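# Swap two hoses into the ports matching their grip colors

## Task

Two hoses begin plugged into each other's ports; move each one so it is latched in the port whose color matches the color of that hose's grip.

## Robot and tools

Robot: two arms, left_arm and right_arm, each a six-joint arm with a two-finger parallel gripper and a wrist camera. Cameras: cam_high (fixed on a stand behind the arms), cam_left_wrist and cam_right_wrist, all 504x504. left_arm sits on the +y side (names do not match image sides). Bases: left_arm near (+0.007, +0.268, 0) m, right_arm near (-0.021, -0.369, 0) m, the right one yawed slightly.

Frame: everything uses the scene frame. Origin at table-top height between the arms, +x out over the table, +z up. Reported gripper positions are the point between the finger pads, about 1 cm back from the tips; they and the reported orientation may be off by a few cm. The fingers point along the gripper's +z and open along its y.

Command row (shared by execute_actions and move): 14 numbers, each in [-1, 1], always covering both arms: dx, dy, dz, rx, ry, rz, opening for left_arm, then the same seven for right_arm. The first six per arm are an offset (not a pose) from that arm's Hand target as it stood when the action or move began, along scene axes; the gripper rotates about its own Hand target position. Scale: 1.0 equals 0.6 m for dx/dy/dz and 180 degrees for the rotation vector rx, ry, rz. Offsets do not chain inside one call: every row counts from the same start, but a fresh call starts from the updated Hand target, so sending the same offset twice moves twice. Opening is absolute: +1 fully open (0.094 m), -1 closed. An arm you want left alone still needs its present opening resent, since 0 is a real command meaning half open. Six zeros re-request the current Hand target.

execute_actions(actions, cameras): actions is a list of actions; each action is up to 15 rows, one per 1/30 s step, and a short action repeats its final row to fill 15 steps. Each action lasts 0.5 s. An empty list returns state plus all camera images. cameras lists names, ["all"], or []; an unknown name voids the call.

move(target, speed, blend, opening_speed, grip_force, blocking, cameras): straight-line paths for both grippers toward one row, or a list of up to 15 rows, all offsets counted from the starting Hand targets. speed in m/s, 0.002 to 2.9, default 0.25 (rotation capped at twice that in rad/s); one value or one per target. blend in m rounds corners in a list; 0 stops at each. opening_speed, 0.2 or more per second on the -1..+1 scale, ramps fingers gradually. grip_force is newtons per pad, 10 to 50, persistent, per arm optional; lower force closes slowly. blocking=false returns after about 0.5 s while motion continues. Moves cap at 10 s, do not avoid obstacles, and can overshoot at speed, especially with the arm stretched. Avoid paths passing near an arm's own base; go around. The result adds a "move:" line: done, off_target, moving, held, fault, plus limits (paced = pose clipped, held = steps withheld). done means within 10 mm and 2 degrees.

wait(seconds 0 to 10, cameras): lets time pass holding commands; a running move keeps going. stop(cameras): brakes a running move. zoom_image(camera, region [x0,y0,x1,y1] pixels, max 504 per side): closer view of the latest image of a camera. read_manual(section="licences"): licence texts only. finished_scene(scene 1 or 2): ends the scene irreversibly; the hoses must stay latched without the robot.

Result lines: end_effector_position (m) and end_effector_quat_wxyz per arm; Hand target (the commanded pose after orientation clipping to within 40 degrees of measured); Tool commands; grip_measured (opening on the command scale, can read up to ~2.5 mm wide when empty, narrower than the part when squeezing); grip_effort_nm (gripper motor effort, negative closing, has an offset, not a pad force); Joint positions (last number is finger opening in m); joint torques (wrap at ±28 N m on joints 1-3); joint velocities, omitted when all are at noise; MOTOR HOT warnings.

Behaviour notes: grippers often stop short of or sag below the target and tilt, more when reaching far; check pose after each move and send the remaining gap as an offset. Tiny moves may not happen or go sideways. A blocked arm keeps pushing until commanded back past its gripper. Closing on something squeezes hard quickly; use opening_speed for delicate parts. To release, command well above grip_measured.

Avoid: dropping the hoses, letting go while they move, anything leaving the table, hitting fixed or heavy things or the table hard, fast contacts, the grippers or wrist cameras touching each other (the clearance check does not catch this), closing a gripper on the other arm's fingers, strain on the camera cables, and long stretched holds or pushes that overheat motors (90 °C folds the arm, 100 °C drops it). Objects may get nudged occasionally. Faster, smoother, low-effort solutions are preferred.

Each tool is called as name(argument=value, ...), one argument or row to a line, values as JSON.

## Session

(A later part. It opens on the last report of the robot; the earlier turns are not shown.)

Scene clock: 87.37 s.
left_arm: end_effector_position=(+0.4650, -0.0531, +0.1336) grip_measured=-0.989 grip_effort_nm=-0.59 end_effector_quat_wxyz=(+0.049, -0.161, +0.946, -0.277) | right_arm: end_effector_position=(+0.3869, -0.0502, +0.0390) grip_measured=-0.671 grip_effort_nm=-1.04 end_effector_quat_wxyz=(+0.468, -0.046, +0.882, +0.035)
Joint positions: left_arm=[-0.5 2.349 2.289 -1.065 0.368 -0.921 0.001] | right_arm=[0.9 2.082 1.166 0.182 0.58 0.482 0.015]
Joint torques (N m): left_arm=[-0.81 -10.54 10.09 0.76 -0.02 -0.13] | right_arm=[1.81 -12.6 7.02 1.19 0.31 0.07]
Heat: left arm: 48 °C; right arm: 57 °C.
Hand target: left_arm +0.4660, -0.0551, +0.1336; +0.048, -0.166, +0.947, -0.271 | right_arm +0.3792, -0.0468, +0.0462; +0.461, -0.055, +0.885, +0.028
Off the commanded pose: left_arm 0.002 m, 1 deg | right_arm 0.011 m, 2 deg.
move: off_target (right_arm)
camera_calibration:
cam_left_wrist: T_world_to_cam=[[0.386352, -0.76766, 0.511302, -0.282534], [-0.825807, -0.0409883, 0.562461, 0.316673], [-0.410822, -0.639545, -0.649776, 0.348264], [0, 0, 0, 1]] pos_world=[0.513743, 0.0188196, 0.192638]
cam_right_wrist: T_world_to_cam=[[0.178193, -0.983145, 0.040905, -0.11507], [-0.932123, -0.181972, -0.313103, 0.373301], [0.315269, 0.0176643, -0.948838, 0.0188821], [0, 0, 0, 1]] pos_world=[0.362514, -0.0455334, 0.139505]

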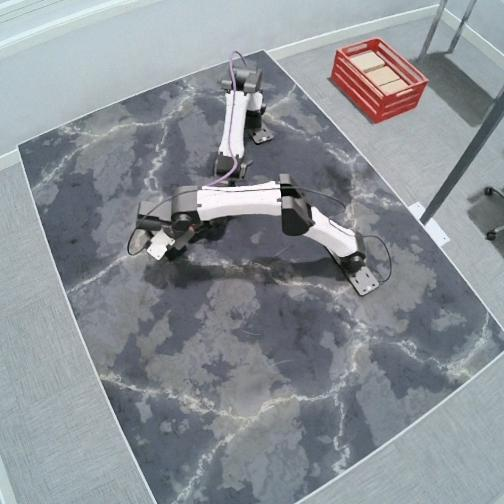

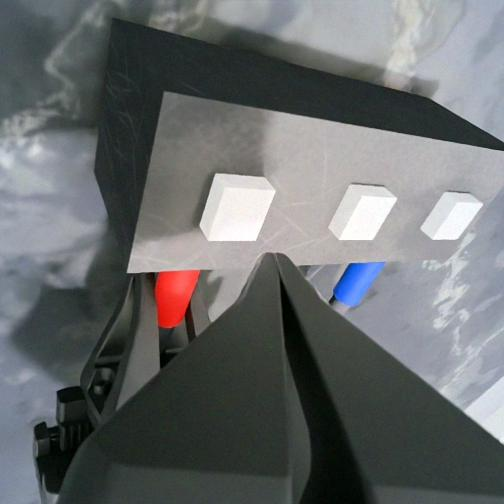

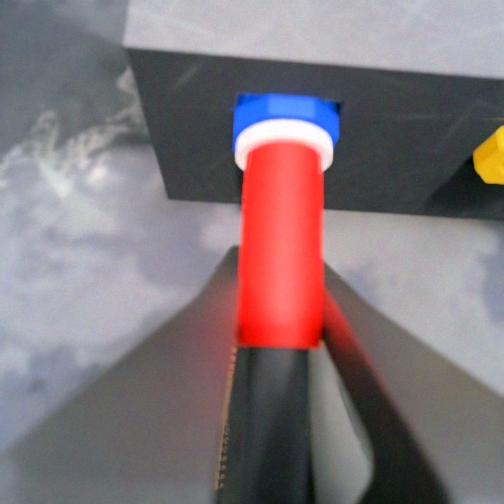

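move(
  target=[
    [0.0,-0.007,-0.045,0,0,0,-1, 0,0,0.0,0,0,0,-0.72],
    [-0.03,0.013,-0.15,0,0,0,-1, 0,0,0,0,0,0,-0.72],
  ],
  speed=0.1,
  blend=[0.01,0],
  cameras=["cam_left_wrist"],
)

Scene clock: 89.37 s.
left_arm: end_effector_position=(+0.4629, -0.0569, +0.1039) grip_measured=-0.989 grip_effort_nm=-0.59 end_effector_quat_wxyz=(+0.091, -0.142, +0.928, -0.331) | right_arm: end_effector_position=(+0.3868, -0.0502, +0.0389) grip_measured=-0.671 grip_effort_nm=-1.05 end_effector_quat_wxyz=(+0.468, -0.046, +0.882, +0.035)
Joint positions: left_arm=[-0.497 2.196 1.84 -0.625 0.402 -0.925 0.001] | right_arm=[0.9 2.082 1.166 0.181 0.58 0.481 0.015]
Joint torques (N m): left_arm=[-1.4 -5.65 2.7 0.75 -0.43 -0.1] | right_arm=[1.8 -12.53 7.01 1.2 0.31 0.09]
Heat: left arm: 47 °C; right arm: 58 °C.
Hand target: left_arm +0.4479, -0.0473, +0.0435; +0.048, -0.166, +0.947, -0.271 | right_arm +0.3792, -0.0468, +0.0462; +0.461, -0.055, +0.885, +0.028
Off the commanded pose: left_arm 0.063 m, 9 deg | right_arm 0.011 m, 2 deg.
move: off_target (left_arm, right_arm)
camera_calibration:
cam_left_wrist: T_world_to_cam=[[0.315549, -0.717179, 0.621355, -0.245158], [-0.882631, 0.0185962, 0.469699, 0.370835], [-0.348413, -0.69664, -0.627137, 0.291138], [0, 0, 0, 1]] pos_world=[0.506106, 0.0201, 0.160732]
Images, in order (width x height): cam_left_wrist 504x504.

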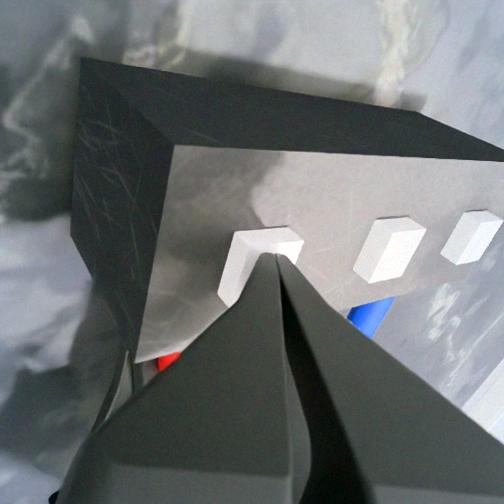

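move(
  target=[-0.008,0.005,-0.09,0.052,0.019,0,-1, 0,0,0.0,0,0,0,-0.72],
  speed=0.1,
  cameras=["cam_left_wrist"],
)

Scene clock: 90.93 s.
left_arm: end_effector_position=(+0.4715, -0.0795, +0.0962) grip_measured=-0.989 grip_effort_nm=-0.60 end_effector_quat_wxyz=(+0.113, -0.128, +0.931, -0.322) | right_arm: end_effector_position=(+0.3868, -0.0502, +0.0389) grip_measured=-0.671 grip_effort_nm=-1.05 end_effector_quat_wxyz=(+0.468, -0.046, +0.882, +0.034)
Joint positions: left_arm=[-0.541 2.263 1.916 -0.608 0.345 -0.924 0.001] | right_arm=[0.9 2.082 1.166 0.181 0.58 0.481 0.015]
Joint torques (N m): left_arm=[-0.73 -2.39 2.33 -0.26 -1.01 0.08] | right_arm=[1.76 -12.56 6.98 1.19 0.3 0.09]
Heat: left arm: 47 °C; right arm: 59 °C.
Hand target: left_arm +0.4432, -0.0443, -0.0104; +0.033, -0.169, +0.967, -0.188 | right_arm +0.3792, -0.0468, +0.0462; +0.461, -0.055, +0.885, +0.028
Off the commanded pose: left_arm 0.116 m, 19 deg | right_arm 0.011 m, 2 deg.
move: off_target (left_arm, right_arm)
camera_calibration:
cam_left_wrist: T_world_to_cam=[[0.278065, -0.737855, 0.61502, -0.242703], [-0.903507, 0.0164702, 0.428257, 0.396189], [-0.326121, -0.674758, -0.662078, 0.268223], [0, 0, 0, 1]] pos_world=[0.51292, -0.00461961, 0.157181]
Images, in order (width x height): cam_left_wrist 504x504.

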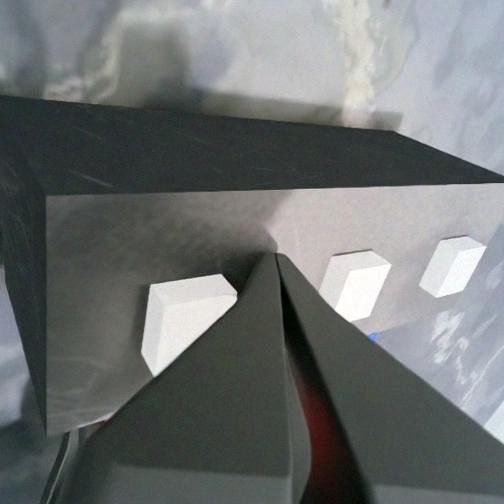

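move(
  target=[
    [0.0197,0.0155,0.267,-0.052,-0.019,0,-1, 0,0,0.0,0,0,0,-0.72],
    [0.038,-0.024,0.214,-0.052,-0.019,0,-1, 0,0,0.0,0,0,0,-0.72],
    [0.008,-0.0045,0.092,-0.052,-0.019,0,-1, 0,0,0.0,0,0,0,-0.72],
    [-0.022,0.014,-0.016,-0.052,-0.019,0,-1, 0,0,0.0,0,0,0,-0.72],
  ],
  speed=[0.2,0.15,0.1,0.1],
  blend=[0.02,0.005,0.01,0],
  cameras=["cam_left_wrist"],
)

Scene clock: 94.70 s.
left_arm: end_effector_position=(+0.4622, -0.0769, +0.0980) grip_measured=-0.989 grip_effort_nm=-0.59 end_effector_quat_wxyz=(+0.143, -0.097, +0.896, -0.408) | right_arm: end_effector_position=(+0.3790, -0.0530, +0.0347) grip_measured=-0.671 grip_effort_nm=-1.04 end_effector_quat_wxyz=(+0.460, -0.054, +0.886, +0.014)
Joint positions: left_arm=[-0.512 2.137 1.584 -0.224 0.465 -0.926 0.001] | right_arm=[0.916 2.079 1.166 0.135 0.608 0.483 0.015]
Joint torques (N m): left_arm=[-0.06 -2.76 0.1 -0.42 -1.03 0.03] | right_arm=[0.39 -12.29 7.15 1.66 0.02 0.08]
Heat: left arm: 47 °C; right arm: 59 °C.
Hand target: left_arm +0.4300, -0.0358, -0.0201; +0.048, -0.166, +0.947, -0.271 | right_arm +0.3792, -0.0469, +0.0463; +0.461, -0.055, +0.885, +0.028
Off the commanded pose: left_arm 0.129 m, 21 deg | right_arm 0.013 m, 2 deg.
move: off_target (left_arm, right_arm)
camera_calibration:
cam_left_wrist: T_world_to_cam=[[0.172394, -0.632407, 0.755209, -0.196078], [-0.939978, 0.123592, 0.318067, 0.422778], [-0.294486, -0.764713, -0.573142, 0.237921], [0, 0, 0, 1]] pos_world=[0.501269, 0.00568836, 0.149971]
Images, in order (width x height): cam_left_wrist 504x504.

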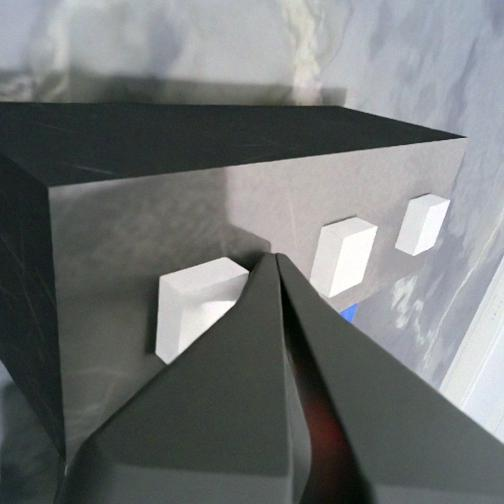

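execute_actions(
  actions=[],
  cameras=["cam_right_wrist"],
)

Scene clock: 94.83 s.
left_arm: end_effector_position=(+0.4622, -0.0769, +0.0980) grip_measured=-0.989 grip_effort_nm=-0.59 end_effector_quat_wxyz=(+0.143, -0.097, +0.896, -0.408) | right_arm: end_effector_position=(+0.3790, -0.0530, +0.0347) grip_measured=-0.671 grip_effort_nm=-1.05 end_effector_quat_wxyz=(+0.460, -0.054, +0.886, +0.014)
Joint positions: left_arm=[-0.512 2.137 1.584 -0.224 0.466 -0.926 0.001] | right_arm=[0.916 2.079 1.166 0.135 0.608 0.483 0.015]
Joint velocities: within noise
Joint torques (N m): left_arm=[-0.06 -2.73 0.09 -0.41 -1.03 0.03] | right_arm=[0.36 -12.33 7.13 1.64 0.04 0.09]
Heat: left arm: 47 °C; right arm: 59 °C.
Hand target: left_arm +0.4300, -0.0358, -0.0201; +0.048, -0.166, +0.947, -0.271 | right_arm +0.3792, -0.0469, +0.0463; +0.461, -0.055, +0.885, +0.028
Tool commands: left_gripper/opening=-1.0 right_gripper/opening=-0.72
Off the commanded pose: left_arm 0.129 m, 21 deg | right_arm 0.013 m, 2 deg.
camera_calibration:
cam_right_wrist: T_world_to_cam=[[0.174327, -0.981207, 0.0827274, -0.116157], [-0.937543, -0.191078, -0.290691, 0.36487], [0.301036, -0.0268852, -0.953234, 0.0204064], [0, 0, 0, 1]] pos_world=[0.356187, -0.0437066, 0.135126]
Images, in order (width x height): cam_right_wrist 504x504.

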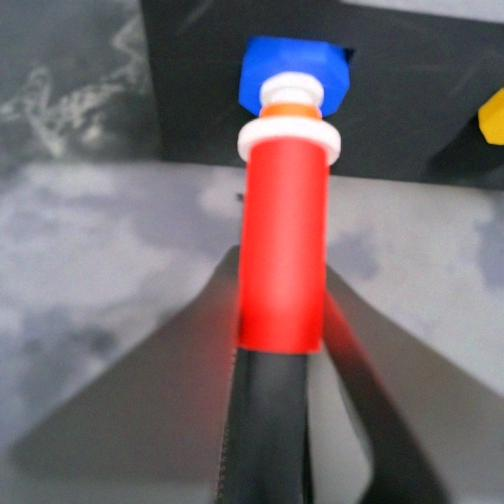

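move(
  target=[
    [0.042,0.06,0.367,0,0,0,-1, -0.1,-0.0124,0.0,0,0,0,-0.72],
  ],
  speed=[0.12],
  cameras=["all"],
)

Scene clock: 97.70 s.
left_arm: end_effector_position=(+0.4528, -0.0025, +0.1996) grip_measured=-0.989 grip_effort_nm=-0.59 end_effector_quat_wxyz=(+0.047, -0.169, +0.945, -0.275) | right_arm: end_effector_position=(+0.3204, -0.0536, +0.0288) grip_measured=-0.671 grip_effort_nm=-1.05 end_effector_quat_wxyz=(+0.448, -0.067, +0.891, +0.017)
Joint positions: left_arm=[-0.416 2.275 2.441 -1.324 0.399 -0.853 0.001] | right_arm=[1.027 1.978 1.013 0.111 0.655 0.572 0.015]
Joint torques (N m): left_arm=[0.27 -9.81 9.44 0.71 0.08 0.13] | right_arm=[0.68 -13.19 4.51 1.77 0.43 0.19]
Heat: left arm: 47 °C; right arm: 60 °C.
Hand target: left_arm +0.4552, +0.0002, +0.2000; +0.048, -0.166, +0.947, -0.271 | right_arm +0.3192, -0.0543, +0.0463; +0.461, -0.055, +0.885, +0.028
Off the commanded pose: left_arm 0.004 m, 1 deg | right_arm 0.017 m, 3 deg.
move: off_target (right_arm)
camera_calibration:
cam_left_wrist: T_world_to_cam=[[0.401402, -0.763051, 0.506587, -0.27857], [-0.820461, -0.0537312, 0.569172, 0.267788], [-0.407088, -0.644102, -0.647621, 0.416364], [0, 0, 0, 1]] pos_world=[0.501025, 0.0700061, 0.258348]
cam_right_wrist: T_world_to_cam=[[0.202547, -0.9754, 0.0870019, -0.114983], [-0.939248, -0.218641, -0.264591, 0.306467], [0.277105, -0.0281241, -0.960428, 0.0403282], [0, 0, 0, 1]] pos_world=[0.299963, -0.044014, 0.129825]

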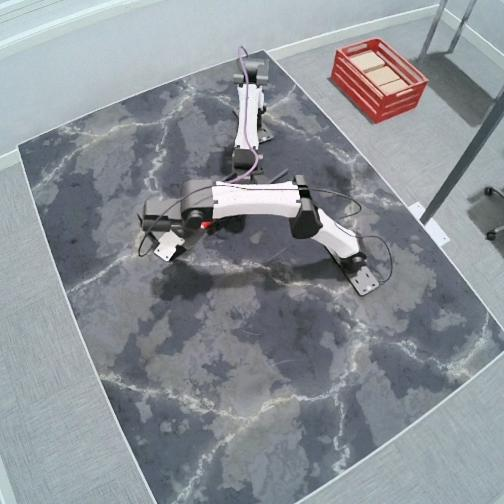

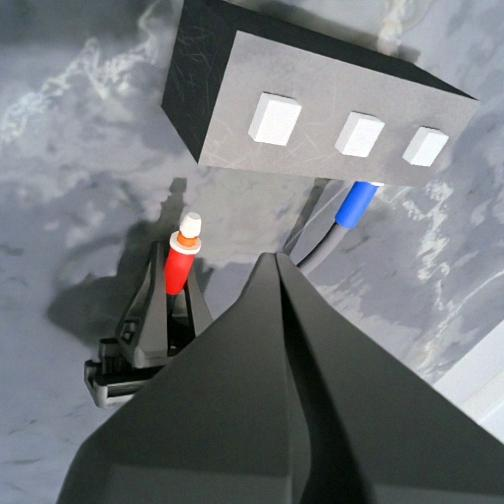

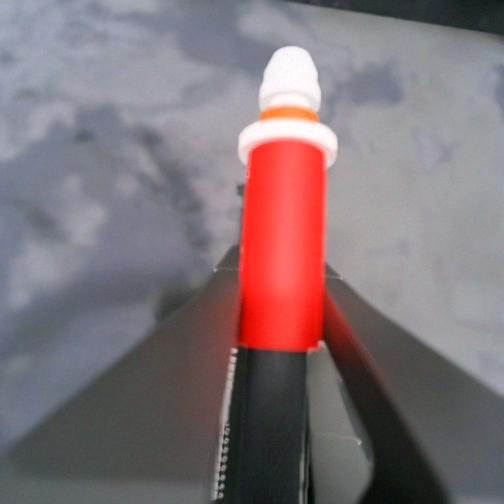

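move(
  target=[
    [0,0,0,0,0,0,-1, 0.018,-0.051,0.073,0,0,0,-0.72],
    [0,0,0,0,0,0,-1,0.043,-0.107,-0.017,0,0,0,-0.72],
  ],
  speed=0.15,
  blend=[0.01,0],
  cameras=["cam_left_wrist","cam_right_wrist"],
)

Scene clock: 100.53 s.
left_arm: end_effector_position=(+0.4527, -0.0024, +0.1995) grip_measured=-0.989 grip_effort_nm=-0.59 end_effector_quat_wxyz=(+0.047, -0.169, +0.945, -0.275) | right_arm: end_effector_position=(+0.3447, -0.1182, +0.0404) grip_measured=-0.671 grip_effort_nm=-1.05 end_effector_quat_wxyz=(+0.459, -0.052, +0.886, +0.028)
Joint positions: left_arm=[-0.416 2.275 2.441 -1.325 0.399 -0.853 0.001] | right_arm=[0.857 1.84 0.82 0.281 0.544 0.443 0.015]
Joint torques (N m): left_arm=[0.27 -9.78 9.48 0.72 0.08 0.13] | right_arm=[0.1 -7.08 4.72 2.26 0.17 -0.03]
Heat: left arm: 47 °C; right arm: 59 °C.
Hand target: left_arm +0.4552, +0.0002, +0.2001; +0.048, -0.166, +0.947, -0.271 | right_arm +0.3451, -0.1184, +0.0361; +0.461, -0.055, +0.885, +0.029
Off the commanded pose: left_arm 0.004 m, 1 deg | right_arm 0.004 m, 0 deg.
move: done
camera_calibration:
cam_left_wrist: T_world_to_cam=[[0.401788, -0.76321, 0.50604, -0.278443], [-0.820026, -0.0539094, 0.569781, 0.267404], [-0.407582, -0.643898, -0.647512, 0.416528], [0, 0, 0, 1]] pos_world=[0.500923, 0.0701069, 0.258249]
cam_right_wrist: T_world_to_cam=[[0.185035, -0.981083, 0.0568999, -0.177275], [-0.936319, -0.193584, -0.292972, 0.321284], [0.298445, 0.00093363, -0.954426, 0.0386576], [0, 0, 0, 1]] pos_world=[0.322089, -0.111763, 0.14111]
Images, in order (width x height): cam_left_wrist 504x504, cam_right_wrist 504x504.

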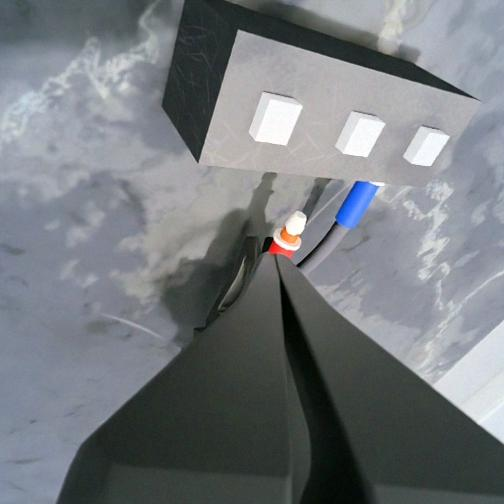

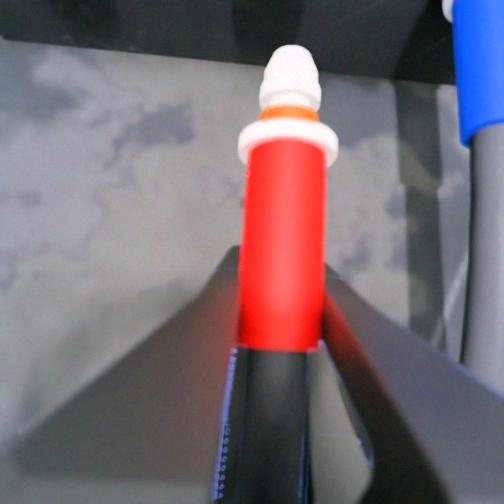

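zoom_image(
  camera="cam_left_wrist",
  region=[190, 80, 470, 290],
)

Scaled by 1.800 from the camera's 504x504 image, which has a finer 720x720 frame.

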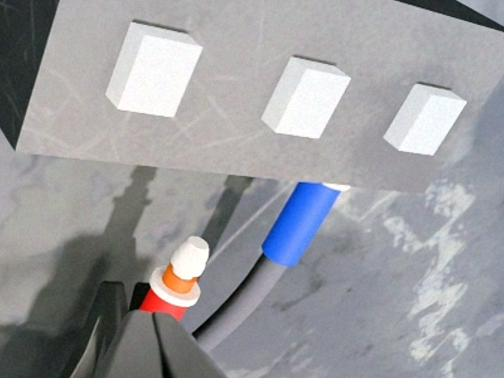

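move(
  target=[0,0,0,0,0,0,-1, 0.037,0.0135,-0.003,0,0,0,-0.72],
  speed=0.1,
  cameras=["cam_left_wrist","cam_right_wrist"],
)

Scene clock: 103.47 s.
left_arm: end_effector_position=(+0.4527, -0.0024, +0.1995) grip_measured=-0.989 grip_effort_nm=-0.59 end_effector_quat_wxyz=(+0.047, -0.169, +0.945, -0.275) | right_arm: end_effector_position=(+0.3569, -0.1178, +0.0280) grip_measured=-0.671 grip_effort_nm=-1.05 end_effector_quat_wxyz=(+0.450, -0.058, +0.891, +0.021)
Joint positions: left_arm=[-0.416 2.275 2.441 -1.325 0.399 -0.853 0.001] | right_arm=[0.831 1.903 0.862 0.287 0.522 0.419 0.015]
Joint torques (N m): left_arm=[0.28 -9.78 9.48 0.71 0.08 0.13] | right_arm=[-0.16 -7.06 8.36 2.1 0.15 -0.02]
Heat: left arm: 47 °C; right arm: 58 °C.
Hand target: left_arm +0.4552, +0.0002, +0.2001; +0.048, -0.166, +0.947, -0.271 | right_arm +0.3672, -0.1104, +0.0342; +0.461, -0.055, +0.885, +0.028
Off the commanded pose: left_arm 0.004 m, 1 deg | right_arm 0.014 m, 2 deg.
move: off_target (right_arm)
camera_calibration:
cam_left_wrist: T_world_to_cam=[[0.401788, -0.76321, 0.50604, -0.278443], [-0.820026, -0.0539094, 0.569781, 0.267404], [-0.407582, -0.643898, -0.647512, 0.416528], [0, 0, 0, 1]] pos_world=[0.500923, 0.0701069, 0.258249]
cam_right_wrist: T_world_to_cam=[[0.189343, -0.979217, 0.0726932, -0.180148], [-0.94101, -0.202102, -0.271393, 0.329237], [0.280444, -0.0170188, -0.95972, 0.0276834], [0, 0, 0, 1]] pos_world=[0.336161, -0.109393, 0.129016]
Images, in order (width x height): cam_left_wrist 504x504, cam_right_wrist 504x504.

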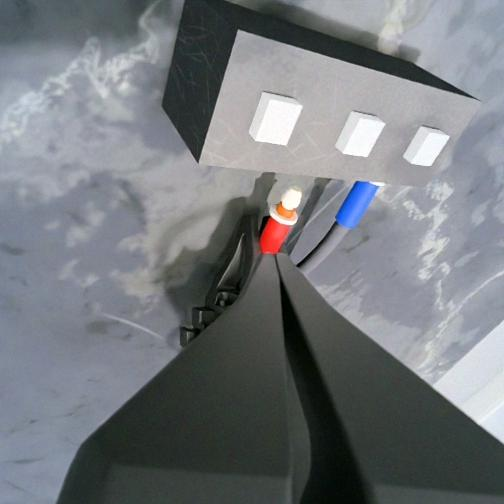

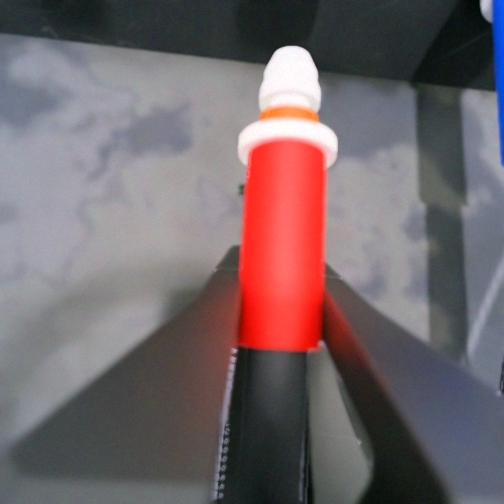

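move(
  target=[
    [0,0,0,0,0,0,-1, -0.005,0.025,0.065,0,0,0,-0.72],
    [0,0,0,0,0,0,-1, -0.001,-0.001,0.004,0,0,0,-0.72],
  ],
  speed=0.12,
  cameras=["cam_left_wrist","cam_right_wrist"],
)

Scene clock: 105.90 s.
left_arm: end_effector_position=(+0.4527, -0.0024, +0.1995) grip_measured=-0.989 grip_effort_nm=-0.59 end_effector_quat_wxyz=(+0.047, -0.169, +0.945, -0.275) | right_arm: end_effector_position=(+0.3662, -0.1103, +0.0420) grip_measured=-0.671 grip_effort_nm=-1.05 end_effector_quat_wxyz=(+0.460, -0.053, +0.886, +0.028)
Joint positions: left_arm=[-0.416 2.275 2.441 -1.325 0.399 -0.853 0.001] | right_arm=[0.828 1.899 0.908 0.265 0.522 0.419 0.015]
Joint torques (N m): left_arm=[0.28 -9.8 9.5 0.71 0.08 0.13] | right_arm=[0.1 -7.61 4.81 2.28 0.18 0]
Heat: left arm: 47 °C; right arm: 57 °C.
Hand target: left_arm +0.4552, +0.0002, +0.2001; +0.048, -0.166, +0.947, -0.271 | right_arm +0.3666, -0.1109, +0.0367; +0.461, -0.055, +0.885, +0.029
Off the commanded pose: left_arm 0.004 m, 1 deg | right_arm 0.005 m, 0 deg.
move: done
camera_calibration:
cam_left_wrist: T_world_to_cam=[[0.401788, -0.76321, 0.50604, -0.278443], [-0.820026, -0.0539094, 0.569781, 0.267404], [-0.407582, -0.643898, -0.647512, 0.416528], [0, 0, 0, 1]] pos_world=[0.500923, 0.0701069, 0.258249]
cam_right_wrist: T_world_to_cam=[[0.185849, -0.980926, 0.0569499, -0.17395], [-0.935842, -0.194375, -0.293971, 0.343228], [0.299434, 0.00133835, -0.954116, 0.0335438], [0, 0, 0, 1]] pos_world=[0.343491, -0.103962, 0.14281]
Images, in order (width x height): cam_left_wrist 504x504, cam_right_wrist 504x504.

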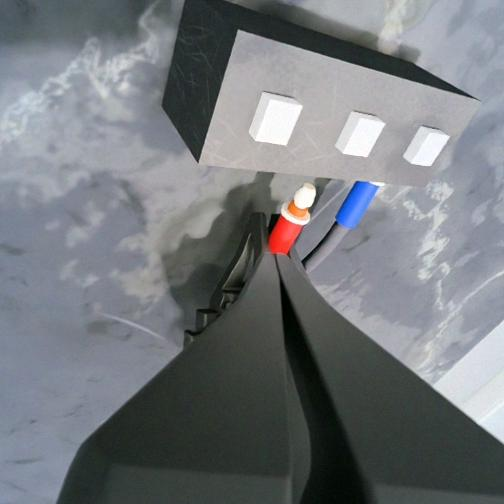

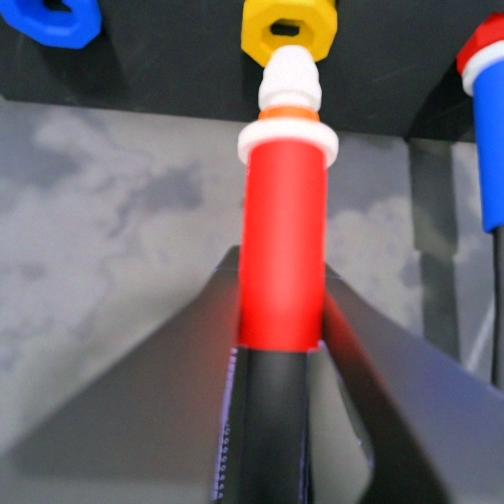

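move(
  target=[0,0,0,0,0,0,-1, 0.035,0.004,0.013,0,0,0,-0.72],
  speed=0.06,
  cameras=["cam_right_wrist"],
)

Scene clock: 107.20 s.
left_arm: end_effector_position=(+0.4527, -0.0024, +0.1995) grip_measured=-0.989 grip_effort_nm=-0.59 end_effector_quat_wxyz=(+0.047, -0.169, +0.945, -0.275) | right_arm: end_effector_position=(+0.3784, -0.1152, +0.0393) grip_measured=-0.671 grip_effort_nm=-1.05 end_effector_quat_wxyz=(+0.453, -0.056, +0.889, +0.023)
Joint positions: left_arm=[-0.416 2.275 2.441 -1.325 0.399 -0.853 0.001] | right_arm=[0.794 1.923 0.942 0.249 0.497 0.392 0.015]
Joint torques (N m): left_arm=[0.27 -9.78 9.48 0.71 0.08 0.13] | right_arm=[-0.14 -7.64 8.77 2.03 0.15 -0.01]
Heat: left arm: 47 °C; right arm: 57 °C.
Hand target: left_arm +0.4552, +0.0002, +0.2001; +0.048, -0.166, +0.947, -0.271 | right_arm +0.3877, -0.1086, +0.0445; +0.461, -0.055, +0.885, +0.028
Off the commanded pose: left_arm 0.004 m, 1 deg | right_arm 0.013 m, 1 deg.
move: off_target (right_arm)
camera_calibration:
cam_right_wrist: T_world_to_cam=[[0.18687, -0.980063, 0.0674953, -0.181432], [-0.939665, -0.198362, -0.278716, 0.353305], [0.286548, -0.0113391, -0.957999, 0.0307897], [0, 0, 0, 1]] pos_world=[0.35707, -0.107383, 0.140214]
Images, in order (width x height): cam_right_wrist 504x504.

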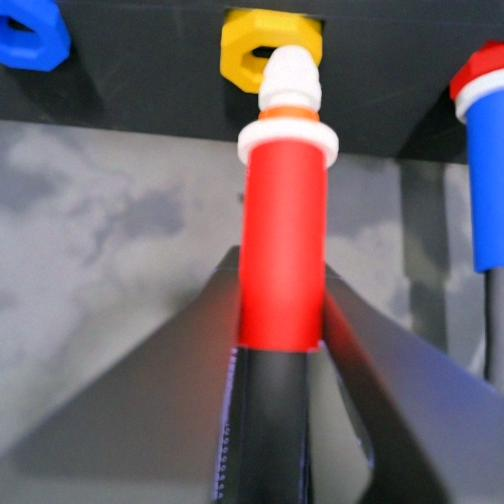

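move(
  target=[0,0,0,0,0,0,-1, -0.005,0.018,0.0,0,0,0,-0.72],
  speed=0.06,
  cameras=["cam_right_wrist"],
)

Scene clock: 108.13 s.
left_arm: end_effector_position=(+0.4527, -0.0024, +0.1995) grip_measured=-0.989 grip_effort_nm=-0.59 end_effector_quat_wxyz=(+0.047, -0.169, +0.945, -0.275) | right_arm: end_effector_position=(+0.3762, -0.1061, +0.0371) grip_measured=-0.671 grip_effort_nm=-1.05 end_effector_quat_wxyz=(+0.449, -0.065, +0.891, +0.022)
Joint positions: left_arm=[-0.416 2.275 2.441 -1.325 0.399 -0.853 0.001] | right_arm=[0.812 1.94 0.967 0.226 0.5 0.393 0.015]
Joint torques (N m): left_arm=[0.27 -9.78 9.48 0.71 0.08 0.13] | right_arm=[0.7 -7.83 8.81 2.01 0.34 0.18]
Heat: left arm: 47 °C; right arm: 57 °C.
Hand target: left_arm +0.4552, +0.0002, +0.2001; +0.048, -0.166, +0.947, -0.271 | right_arm +0.3846, -0.0978, +0.0444; +0.461, -0.055, +0.885, +0.028
Off the commanded pose: left_arm 0.004 m, 1 deg | right_arm 0.014 m, 2 deg.
move: off_target (right_arm)
camera_calibration:
cam_right_wrist: T_world_to_cam=[[0.202981, -0.976205, 0.0763035, -0.178006], [-0.938855, -0.216163, -0.268003, 0.349837], [0.27812, -0.0172382, -0.960392, 0.0320475], [0, 0, 0, 1]] pos_world=[0.355665, -0.0975962, 0.138118]
Images, in order (width x height): cam_right_wrist 504x504.

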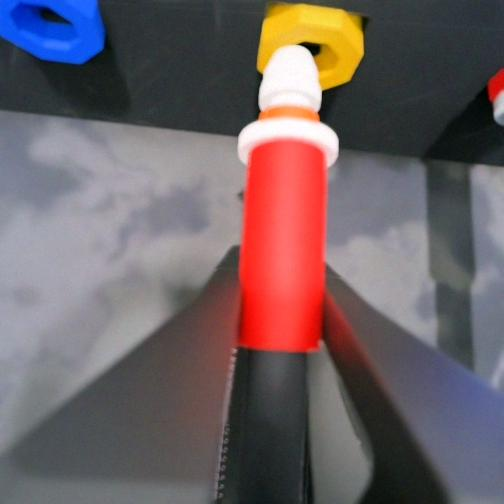

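move(
  target=[0,0,0,0,0,0,-1, 0.0,-0.0275,0.0,0,0,0,-0.72],
  speed=0.06,
  cameras=["cam_right_wrist"],
)

Scene clock: 109.13 s.
left_arm: end_effector_position=(+0.4527, -0.0024, +0.1995) grip_measured=-0.989 grip_effort_nm=-0.59 end_effector_quat_wxyz=(+0.047, -0.169, +0.945, -0.275) | right_arm: end_effector_position=(+0.3812, -0.1128, +0.0365) grip_measured=-0.671 grip_effort_nm=-1.05 end_effector_quat_wxyz=(+0.449, -0.060, +0.891, +0.022)
Joint positions: left_arm=[-0.416 2.275 2.441 -1.325 0.399 -0.853 0.001] | right_arm=[0.79 1.94 0.962 0.237 0.487 0.387 0.015]
Joint torques (N m): left_arm=[0.27 -9.78 9.5 0.71 0.08 0.13] | right_arm=[-0.31 -10.36 4.83 2.3 0.21 -0.01]
Heat: left arm: 47 °C; right arm: 56 °C.
Hand target: left_arm +0.4552, +0.0002, +0.2001; +0.048, -0.166, +0.947, -0.271 | right_arm +0.3846, -0.1144, +0.0444; +0.461, -0.055, +0.885, +0.028
Off the commanded pose: left_arm 0.004 m, 1 deg | right_arm 0.009 m, 2 deg.
move: done
camera_calibration:
cam_right_wrist: T_world_to_cam=[[0.194158, -0.978434, 0.0704983, -0.182177], [-0.940963, -0.206072, -0.268556, 0.354844], [0.277292, -0.0141941, -0.960681, 0.0306822], [0, 0, 0, 1]] pos_world=[0.360758, -0.104689, 0.137614]
Images, in order (width x height): cam_right_wrist 504x504.

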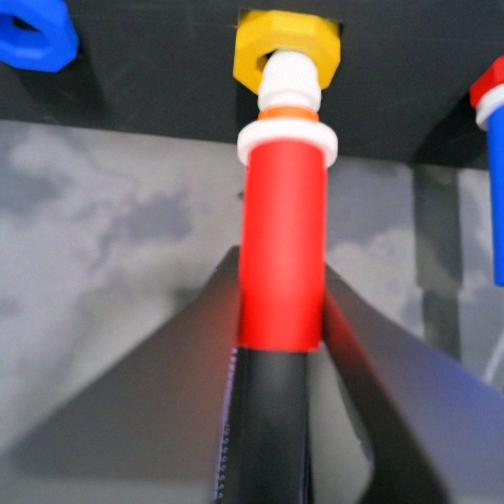

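move(
  target=[0,0,0,0,0,0,-1, 0.02,0.0035,0.006,0,0,0,-0.72],
  speed=0.06,
  cameras=["cam_right_wrist"],
)

Scene clock: 109.97 s.
left_arm: end_effector_position=(+0.4527, -0.0024, +0.1995) grip_measured=-0.989 grip_effort_nm=-0.59 end_effector_quat_wxyz=(+0.047, -0.169, +0.945, -0.275) | right_arm: end_effector_position=(+0.3822, -0.1132, +0.0355) grip_measured=-0.671 grip_effort_nm=-1.05 end_effector_quat_wxyz=(+0.446, -0.066, +0.892, +0.025)
Joint positions: left_arm=[-0.416 2.275 2.441 -1.325 0.399 -0.853 0.001] | right_arm=[0.782 1.94 0.962 0.237 0.469 0.373 0.015]
Joint torques (N m): left_arm=[0.27 -9.77 9.48 0.71 0.08 0.13] | right_arm=[-1.17 -8.84 8.85 2.06 0.24 0.03]
Heat: left arm: 47 °C; right arm: 56 °C.
Hand target: left_arm +0.4552, +0.0002, +0.2001; +0.048, -0.166, +0.947, -0.271 | right_arm +0.3966, -0.1123, +0.0480; +0.461, -0.055, +0.885, +0.028
Off the commanded pose: left_arm 0.004 m, 1 deg | right_arm 0.019 m, 2 deg.
move: off_target (right_arm)
camera_calibration:
cam_right_wrist: T_world_to_cam=[[0.208289, -0.975482, 0.0710741, -0.187711], [-0.939839, -0.219736, -0.26157, 0.35325], [0.270774, -0.0123161, -0.962564, 0.0322814], [0, 0, 0, 1]] pos_world=[0.362356, -0.105089, 0.136814]
Images, in order (width x height): cam_right_wrist 504x504.

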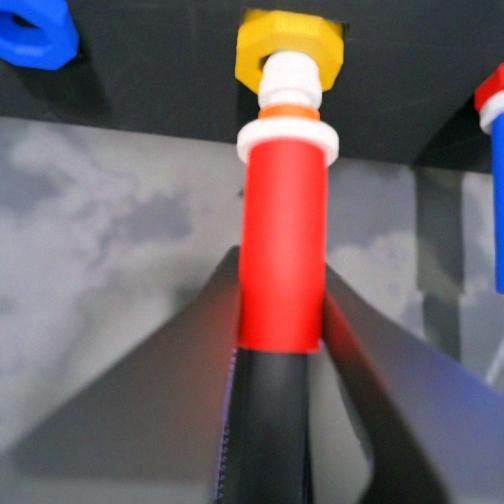

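zoom_image(
  camera="cam_right_wrist",
  region=[200, 0, 380, 150],
)

Scaled by 2.800 from the camera's 504x504 image, which has a finer 720x720 frame.

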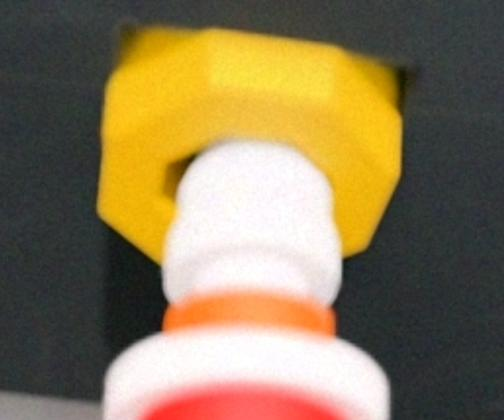

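move(
  target=[0,0,0,0,0,0,-1, 0.03,0.003,0.0,0,0,0,-0.72],
  speed=0.06,
  cameras=["cam_right_wrist"],
)

Scene clock: 111.27 s.
left_arm: end_effector_position=(+0.4527, -0.0024, +0.1995) grip_measured=-0.989 grip_effort_nm=-0.59 end_effector_quat_wxyz=(+0.047, -0.169, +0.945, -0.275) | right_arm: end_effector_position=(+0.3886, -0.1122, +0.0341) grip_measured=-0.671 grip_effort_nm=-1.05 end_effector_quat_wxyz=(+0.433, -0.076, +0.898, +0.021)
Joint positions: left_arm=[-0.416 2.275 2.441 -1.325 0.399 -0.853 0.001] | right_arm=[0.767 1.956 1.007 0.187 0.444 0.355 0.015]
Joint torques (N m): left_arm=[0.27 -9.8 9.47 0.71 0.08 0.14] | right_arm=[-2.19 -7.19 10.24 2.46 0.29 -0.01]
Heat: left arm: 47 °C; right arm: 56 °C.
Hand target: left_arm +0.4552, +0.0002, +0.2001; +0.048, -0.166, +0.947, -0.271 | right_arm +0.4146, -0.1104, +0.0481; +0.461, -0.055, +0.885, +0.029
Off the commanded pose: left_arm 0.004 m, 1 deg | right_arm 0.030 m, 4 deg.
move: off_target (right_arm)
camera_calibration:
cam_right_wrist: T_world_to_cam=[[0.223441, -0.971325, 0.0812509, -0.193851], [-0.943226, -0.236487, -0.233236, 0.357558], [0.245763, -0.0245234, -0.96902, 0.0376373], [0, 0, 0, 1]] pos_world=[0.371322, -0.102812, 0.135617]
Images, in order (width x height): cam_right_wrist 504x504.

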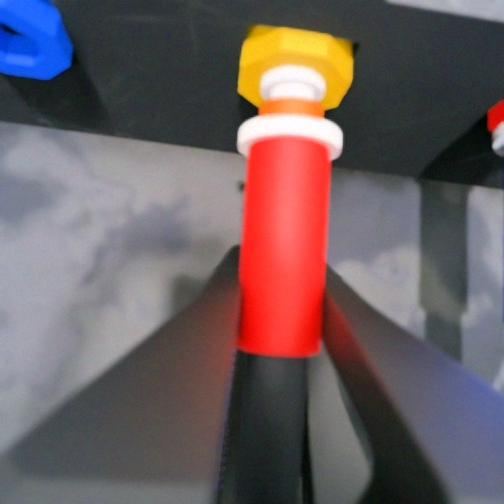

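move(
  target=[
    [0,0,0,0,0,0,-1, -0.035,-0.003,-0.008,0,0,0,-0.72],
    [0,0,0,0,0,0,-1, -0.035,-0.003,-0.008,0,0,0,-0.4],
  ],
  speed=0.06,
  opening_speed=0.8,
  cameras=["cam_right_wrist"],
)

Scene clock: 113.07 s.
left_arm: end_effector_position=(+0.4527, -0.0024, +0.1995) grip_measured=-0.989 grip_effort_nm=-0.59 end_effector_quat_wxyz=(+0.047, -0.169, +0.945, -0.275) | right_arm: end_effector_position=(+0.3916, -0.1106, +0.0396) grip_measured=-0.402 grip_effort_nm=0.11 end_effector_quat_wxyz=(+0.452, -0.066, +0.889, +0.025)
Joint positions: left_arm=[-0.416 2.275 2.441 -1.325 0.399 -0.853 0.001] | right_arm=[0.772 1.956 0.994 0.24 0.466 0.36 0.028]
Joint torques (N m): left_arm=[0.27 -9.78 9.5 0.71 0.08 0.13] | right_arm=[0.13 -9.66 5.19 2.24 0.32 0.2]
Heat: left arm: 47 °C; right arm: 56 °C.
Hand target: left_arm +0.4552, +0.0002, +0.2001; +0.048, -0.166, +0.947, -0.271 | right_arm +0.3937, -0.1123, +0.0433; +0.461, -0.055, +0.885, +0.028
Off the commanded pose: left_arm 0.004 m, 1 deg | right_arm 0.004 m, 2 deg.
move: done; target 2's new opening was sent with right_arm's hand 0.010 m and 3 deg from that target
camera_calibration:
cam_right_wrist: T_world_to_cam=[[0.207004, -0.975714, 0.0716297, -0.187129], [-0.936196, -0.218813, -0.275061, 0.362911], [0.284054, -0.0101208, -0.958755, 0.0285679], [0, 0, 0, 1]] pos_world=[0.370377, -0.102885, 0.140616]
Images, in order (width x height): cam_right_wrist 504x504.

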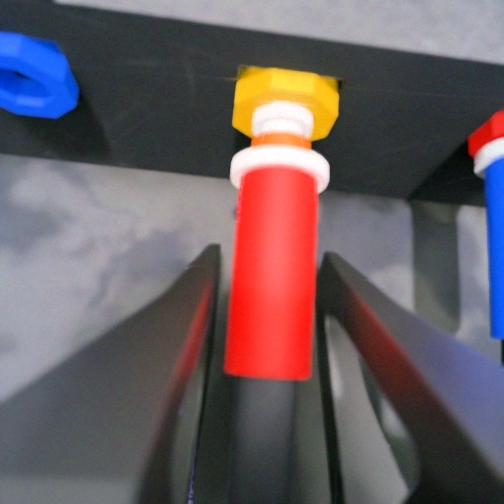

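move(
  target=[
    [0,0,0,0,0,0,-1, 0,0,0.15,0,0,0,0.0],
    [-0.158,-0.2,-0.017,0.149,-0.2522,0.0564,0.1, 0.1385,-0.0755,0.15,0.1913,0.287,-0.0022,-1],
  ],
  speed=[0.15,0.2],
  cameras=["all"],
)

Scene clock: 120.00 s.
left_arm: end_effector_position=(+0.3578, -0.1211, +0.1972) grip_measured=+0.098 grip_effort_nm=0.10 end_effector_quat_wxyz=(+0.459, -0.107, +0.877, -0.095) | right_arm: end_effector_position=(+0.4726, -0.1600, +0.1329) grip_measured=-0.974 grip_effort_nm=-1.03 end_effector_quat_wxyz=(+0.028, +0.106, +0.949, +0.294)
Joint positions: left_arm=[-1.07 2.005 1.762 -0.643 -0.764 -1.029 0.052] | right_arm=[0.286 2.441 2.457 -1.301 -0.536 0.536 0.001]
Joint torques (N m): left_arm=[-0.21 -8.76 5.75 1.38 -0.6 -0.17] | right_arm=[0.34 -11.26 9.47 0.92 -0.39 -0.06]
Heat: left arm: 47 °C; right arm: 56 °C.
Hand target: left_arm +0.3603, -0.1198, +0.1899; +0.465, -0.114, +0.873, -0.088 | right_arm +0.4767, -0.1575, +0.1333; +0.031, +0.100, +0.948, +0.300
Off the commanded pose: left_arm 0.008 m, 1 deg | right_arm 0.005 m, 1 deg.
move: done
camera_calibration:
cam_left_wrist: T_world_to_cam=[[0.187133, -0.923854, 0.333878, -0.238413], [-0.925491, -0.279749, -0.255355, 0.357643], [0.329313, -0.261216, -0.907369, 0.133786], [0, 0, 0, 1]] pos_world=[0.331553, -0.0852613, 0.29232]
cam_right_wrist: T_world_to_cam=[[-0.0974113, -0.808055, -0.580998, -0.00130463], [-0.855485, -0.230333, 0.46378, 0.315418], [-0.508583, 0.542213, -0.668841, 0.518826], [0, 0, 0, 1]] pos_world=[0.533574, -0.209717, 0.199969]

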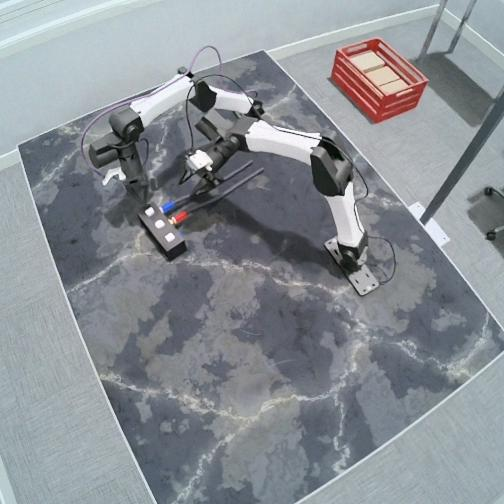

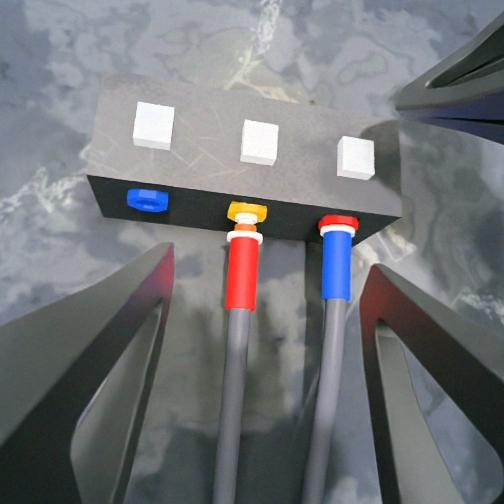

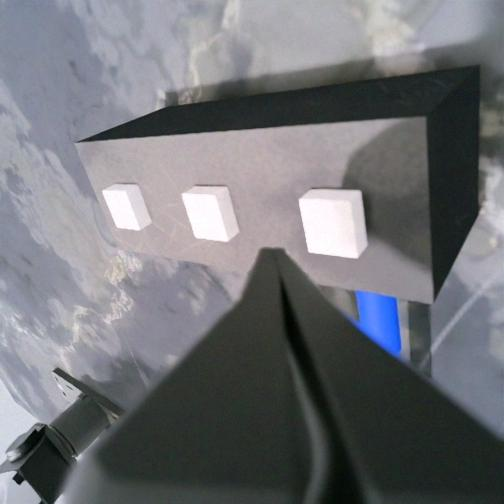

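move(
  target=[0.083,-0.132,-0.108,0,0,0,-0.234, -0.0133,-0.0017,-0.033,0,0,0,-1],
  speed=0.15,
  cameras=["cam_left_wrist","cam_right_wrist"],
)

Scene clock: 122.10 s.
left_arm: end_effector_position=(+0.4043, -0.1999, +0.1205) grip_measured=-0.232 grip_effort_nm=-0.12 end_effector_quat_wxyz=(+0.460, -0.109, +0.877, -0.090) | right_arm: end_effector_position=(+0.4690, -0.1584, +0.0959) grip_measured=-0.974 grip_effort_nm=-1.05 end_effector_quat_wxyz=(+0.010, +0.109, +0.949, +0.296)
Joint positions: left_arm=[-1.065 2.456 2.198 -0.635 -0.767 -1.029 0.036] | right_arm=[0.286 2.428 2.286 -1.179 -0.552 0.534 0.001]
Joint torques (N m): left_arm=[0.42 -11.67 10.54 1.09 -0.5 -0.02] | right_arm=[0.42 -16.95 4.78 1.08 -0.22 -0.04]
Heat: left arm: 48 °C; right arm: 57 °C.
Hand target: left_arm +0.4101, -0.1991, +0.1250; +0.465, -0.114, +0.873, -0.088 | right_arm +0.4687, -0.1584, +0.1135; +0.031, +0.100, +0.948, +0.300
Off the commanded pose: left_arm 0.007 m, 1 deg | right_arm 0.018 m, 3 deg.
move: off_target (right_arm)
camera_calibration:
cam_left_wrist: T_world_to_cam=[[0.193181, -0.924922, 0.327414, -0.296174], [-0.924033, -0.28371, -0.256266, 0.3578], [0.329916, -0.253035, -0.909466, 0.0299774], [0, 0, 0, 1]] pos_world=[0.377944, -0.164841, 0.215927]
cam_right_wrist: T_world_to_cam=[[-0.113668, -0.804649, -0.582769, -0.0134436], [-0.836932, -0.238533, 0.492592, 0.317124], [-0.535373, 0.54373, -0.646323, 0.502165], [0, 0, 0, 1]] pos_world=[0.532729, -0.208215, 0.160513]
Images, in order (width x height): cam_left_wrist 504x504, cam_right_wrist 504x504.

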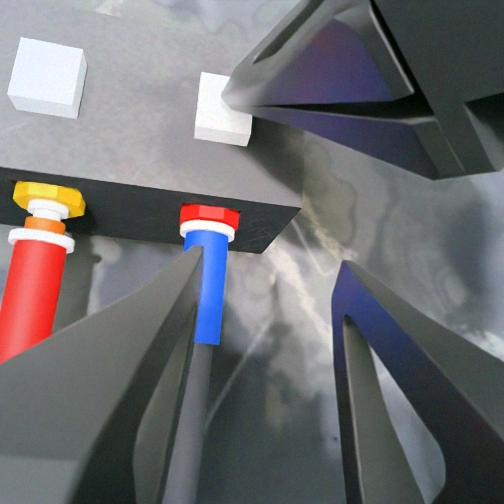

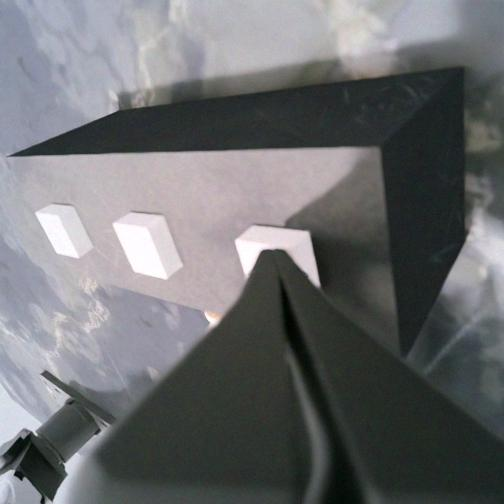

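move(
  target=[
    [0.003,0.02,-0.02,0,0,0,-0.234, 0,0,0,0,0,0,-1],
    [0.0067,0.0155,-0.1,0,0,0,-0.234, 0,0,0,0,0,0,-1],
  ],
  speed=0.12,
  blend=[0.005,0],
  cameras=["cam_left_wrist","cam_right_wrist"],
)

Scene clock: 123.93 s.
left_arm: end_effector_position=(+0.4123, -0.1916, +0.0758) grip_measured=-0.232 grip_effort_nm=-0.12 end_effector_quat_wxyz=(+0.465, -0.119, +0.872, -0.095) | right_arm: end_effector_position=(+0.4690, -0.1584, +0.0958) grip_measured=-0.974 grip_effort_nm=-1.05 end_effector_quat_wxyz=(+0.010, +0.109, +0.949, +0.296)
Joint positions: left_arm=[-1.047 2.459 2.011 -0.421 -0.767 -1.025 0.036] | right_arm=[0.286 2.428 2.286 -1.178 -0.552 0.534 0.001]
Joint torques (N m): left_arm=[0.12 -11.51 5.81 1.42 -0.39 0.11] | right_arm=[0.4 -17.01 4.82 1.08 -0.23 -0.04]
Heat: left arm: 48 °C; right arm: 59 °C.
Hand target: left_arm +0.4141, -0.1897, +0.0650; +0.465, -0.114, +0.873, -0.087 | right_arm +0.4687, -0.1584, +0.1134; +0.031, +0.100, +0.948, +0.299
Off the commanded pose: left_arm 0.011 m, 1 deg | right_arm 0.018 m, 3 deg.
move: off_target (left_arm, right_arm)
camera_calibration:
cam_left_wrist: T_world_to_cam=[[0.203179, -0.915841, 0.346344, -0.279247], [-0.916183, -0.302616, -0.262742, 0.34972], [0.345439, -0.26393, -0.900563, -0.0203039], [0, 0, 0, 1]] pos_world=[0.384158, -0.155274, 0.170316]
cam_right_wrist: T_world_to_cam=[[-0.113668, -0.804649, -0.582769, -0.0135019], [-0.836932, -0.238533, 0.492592, 0.317173], [-0.535373, 0.54373, -0.646323, 0.5021], [0, 0, 0, 1]] pos_world=[0.532729, -0.208215, 0.160413]
Images, in order (width x height): cam_left_wrist 504x504, cam_right_wrist 504x504.

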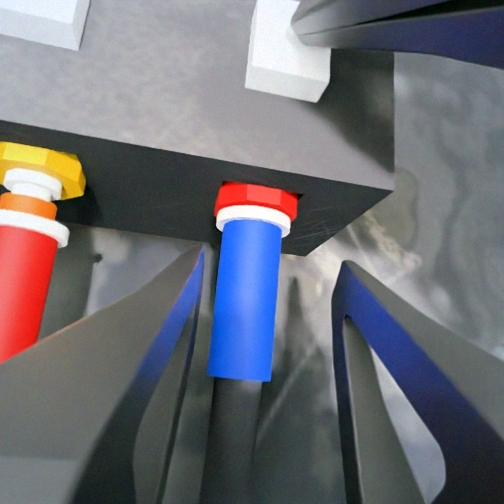

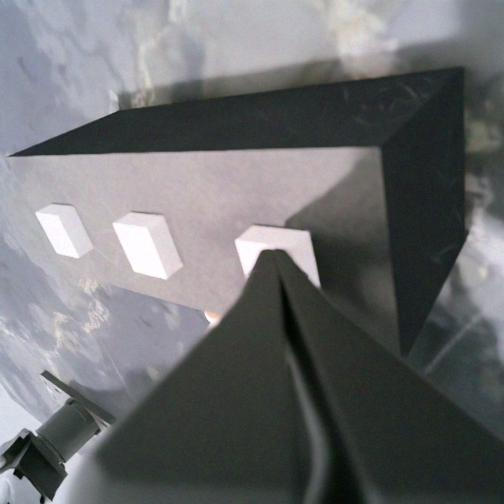

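move(
  target=[
    [-0.002,0.018,0.058,0,0,0,-0.234, 0,0,0,0,0,0,-1],
    [0.002,0.0108,-0.015,0,0,0,-0.234, 0,0,0,0,0,0,-1],
  ],
  speed=0.12,
  blend=[0.005,0],
  cameras=["cam_left_wrist"],
)

Scene clock: 125.47 s.
left_arm: end_effector_position=(+0.4125, -0.1856, +0.0603) grip_measured=-0.232 grip_effort_nm=-0.12 end_effector_quat_wxyz=(+0.465, -0.116, +0.873, -0.090) | right_arm: end_effector_position=(+0.4690, -0.1584, +0.0958) grip_measured=-0.974 grip_effort_nm=-1.05 end_effector_quat_wxyz=(+0.010, +0.109, +0.949, +0.296)
Joint positions: left_arm=[-1.042 2.459 1.95 -0.365 -0.767 -1.016 0.036] | right_arm=[0.286 2.428 2.286 -1.178 -0.552 0.534 0.001]
Joint torques (N m): left_arm=[0.4 -12.51 5.67 1.39 -0.34 0.09] | right_arm=[0.44 -17.01 4.75 1.09 -0.22 -0.04]
Heat: left arm: 48 °C; right arm: 60 °C.
Hand target: left_arm +0.4154, -0.1833, +0.0561; +0.465, -0.115, +0.873, -0.088 | right_arm +0.4687, -0.1584, +0.1134; +0.031, +0.100, +0.948, +0.299
Off the commanded pose: left_arm 0.006 m, 0 deg | right_arm 0.018 m, 3 deg.
move: off_target (right_arm)
camera_calibration:
cam_left_wrist: T_world_to_cam=[[0.204386, -0.919828, 0.334877, -0.268962], [-0.916621, -0.299902, -0.264321, 0.3484], [0.34356, -0.252932, -0.904429, -0.0297767], [0, 0, 0, 1]] pos_world=[0.384552, -0.150445, 0.155227]
Images, in order (width x height): cam_left_wrist 504x504.

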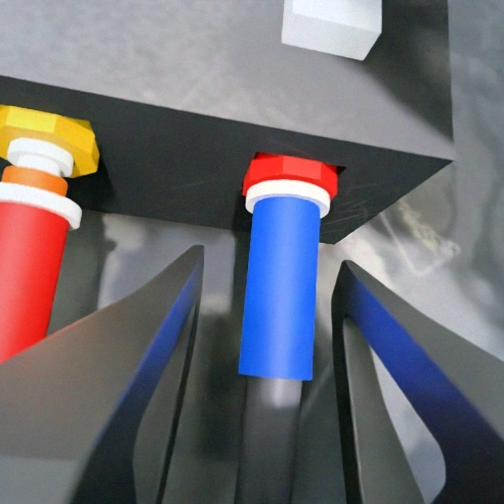

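move(
  target=[
    [0,0,0,0,0,0,-0.75, 0,0,0,0,0,0,-1],
    [-0.05,-0.006,0,0,0,0,-0.75, 0,0,0,0,0,0,-1],
    [-0.05,-0.006,0,0,0,0,-0.75, -0.03,-0.012,-0.13,0,0,0,-1],
  ],
  speed=[0.1,0.1,0.1],
  cameras=["cam_left_wrist","cam_right_wrist"],
)

Scene clock: 128.57 s.
left_arm: end_effector_position=(+0.4098, -0.1876, +0.0584) grip_measured=-0.685 grip_effort_nm=-1.04 end_effector_quat_wxyz=(+0.486, -0.131, +0.858, -0.099) | right_arm: end_effector_position=(+0.4684, -0.1556, +0.0913) grip_measured=-0.974 grip_effort_nm=-1.05 end_effector_quat_wxyz=(+0.076, +0.078, +0.927, +0.360)
Joint positions: left_arm=[-1.057 2.459 1.903 -0.278 -0.816 -1.03 0.015] | right_arm=[0.267 2.248 1.874 -0.77 -0.641 0.526 0.001]
Joint torques (N m): left_arm=[-3.17 -15.97 3.55 0.45 -0.19 -0.37] | right_arm=[1.43 -8.24 2.25 0.78 0.68 -0.12]
Heat: left arm: 48 °C; right arm: 62 °C.
Hand target: left_arm +0.3855, -0.1868, +0.0560; +0.465, -0.115, +0.873, -0.088 | right_arm +0.4507, -0.1657, +0.0354; +0.031, +0.100, +0.948, +0.300
Off the commanded pose: left_arm 0.025 m, 4 deg | right_arm 0.059 m, 9 deg.
move: off_target (left_arm, right_arm)
camera_calibration:
cam_left_wrist: T_world_to_cam=[[0.208246, -0.904975, 0.371019, -0.270578], [-0.894641, -0.329551, -0.301684, 0.332394], [0.395286, -0.269104, -0.878255, -0.0567407], [0, 0, 0, 1]] pos_world=[0.376148, -0.150594, 0.150834]
cam_right_wrist: T_world_to_cam=[[-0.000368588, -0.729404, -0.684083, -0.0461589], [-0.896937, -0.302232, 0.322738, 0.353259], [-0.442158, 0.613699, -0.654118, 0.465182], [0, 0, 0, 1]] pos_world=[0.522518, -0.212384, 0.158697]
Images, in order (width x height): cam_left_wrist 504x504, cam_right_wrist 504x504.

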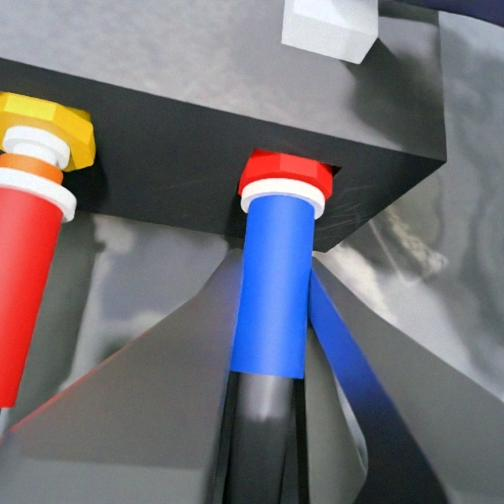

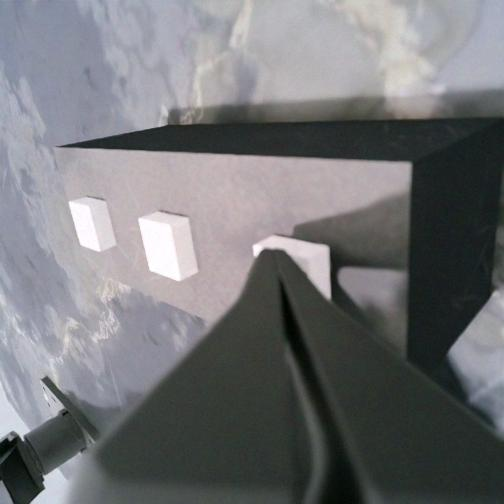

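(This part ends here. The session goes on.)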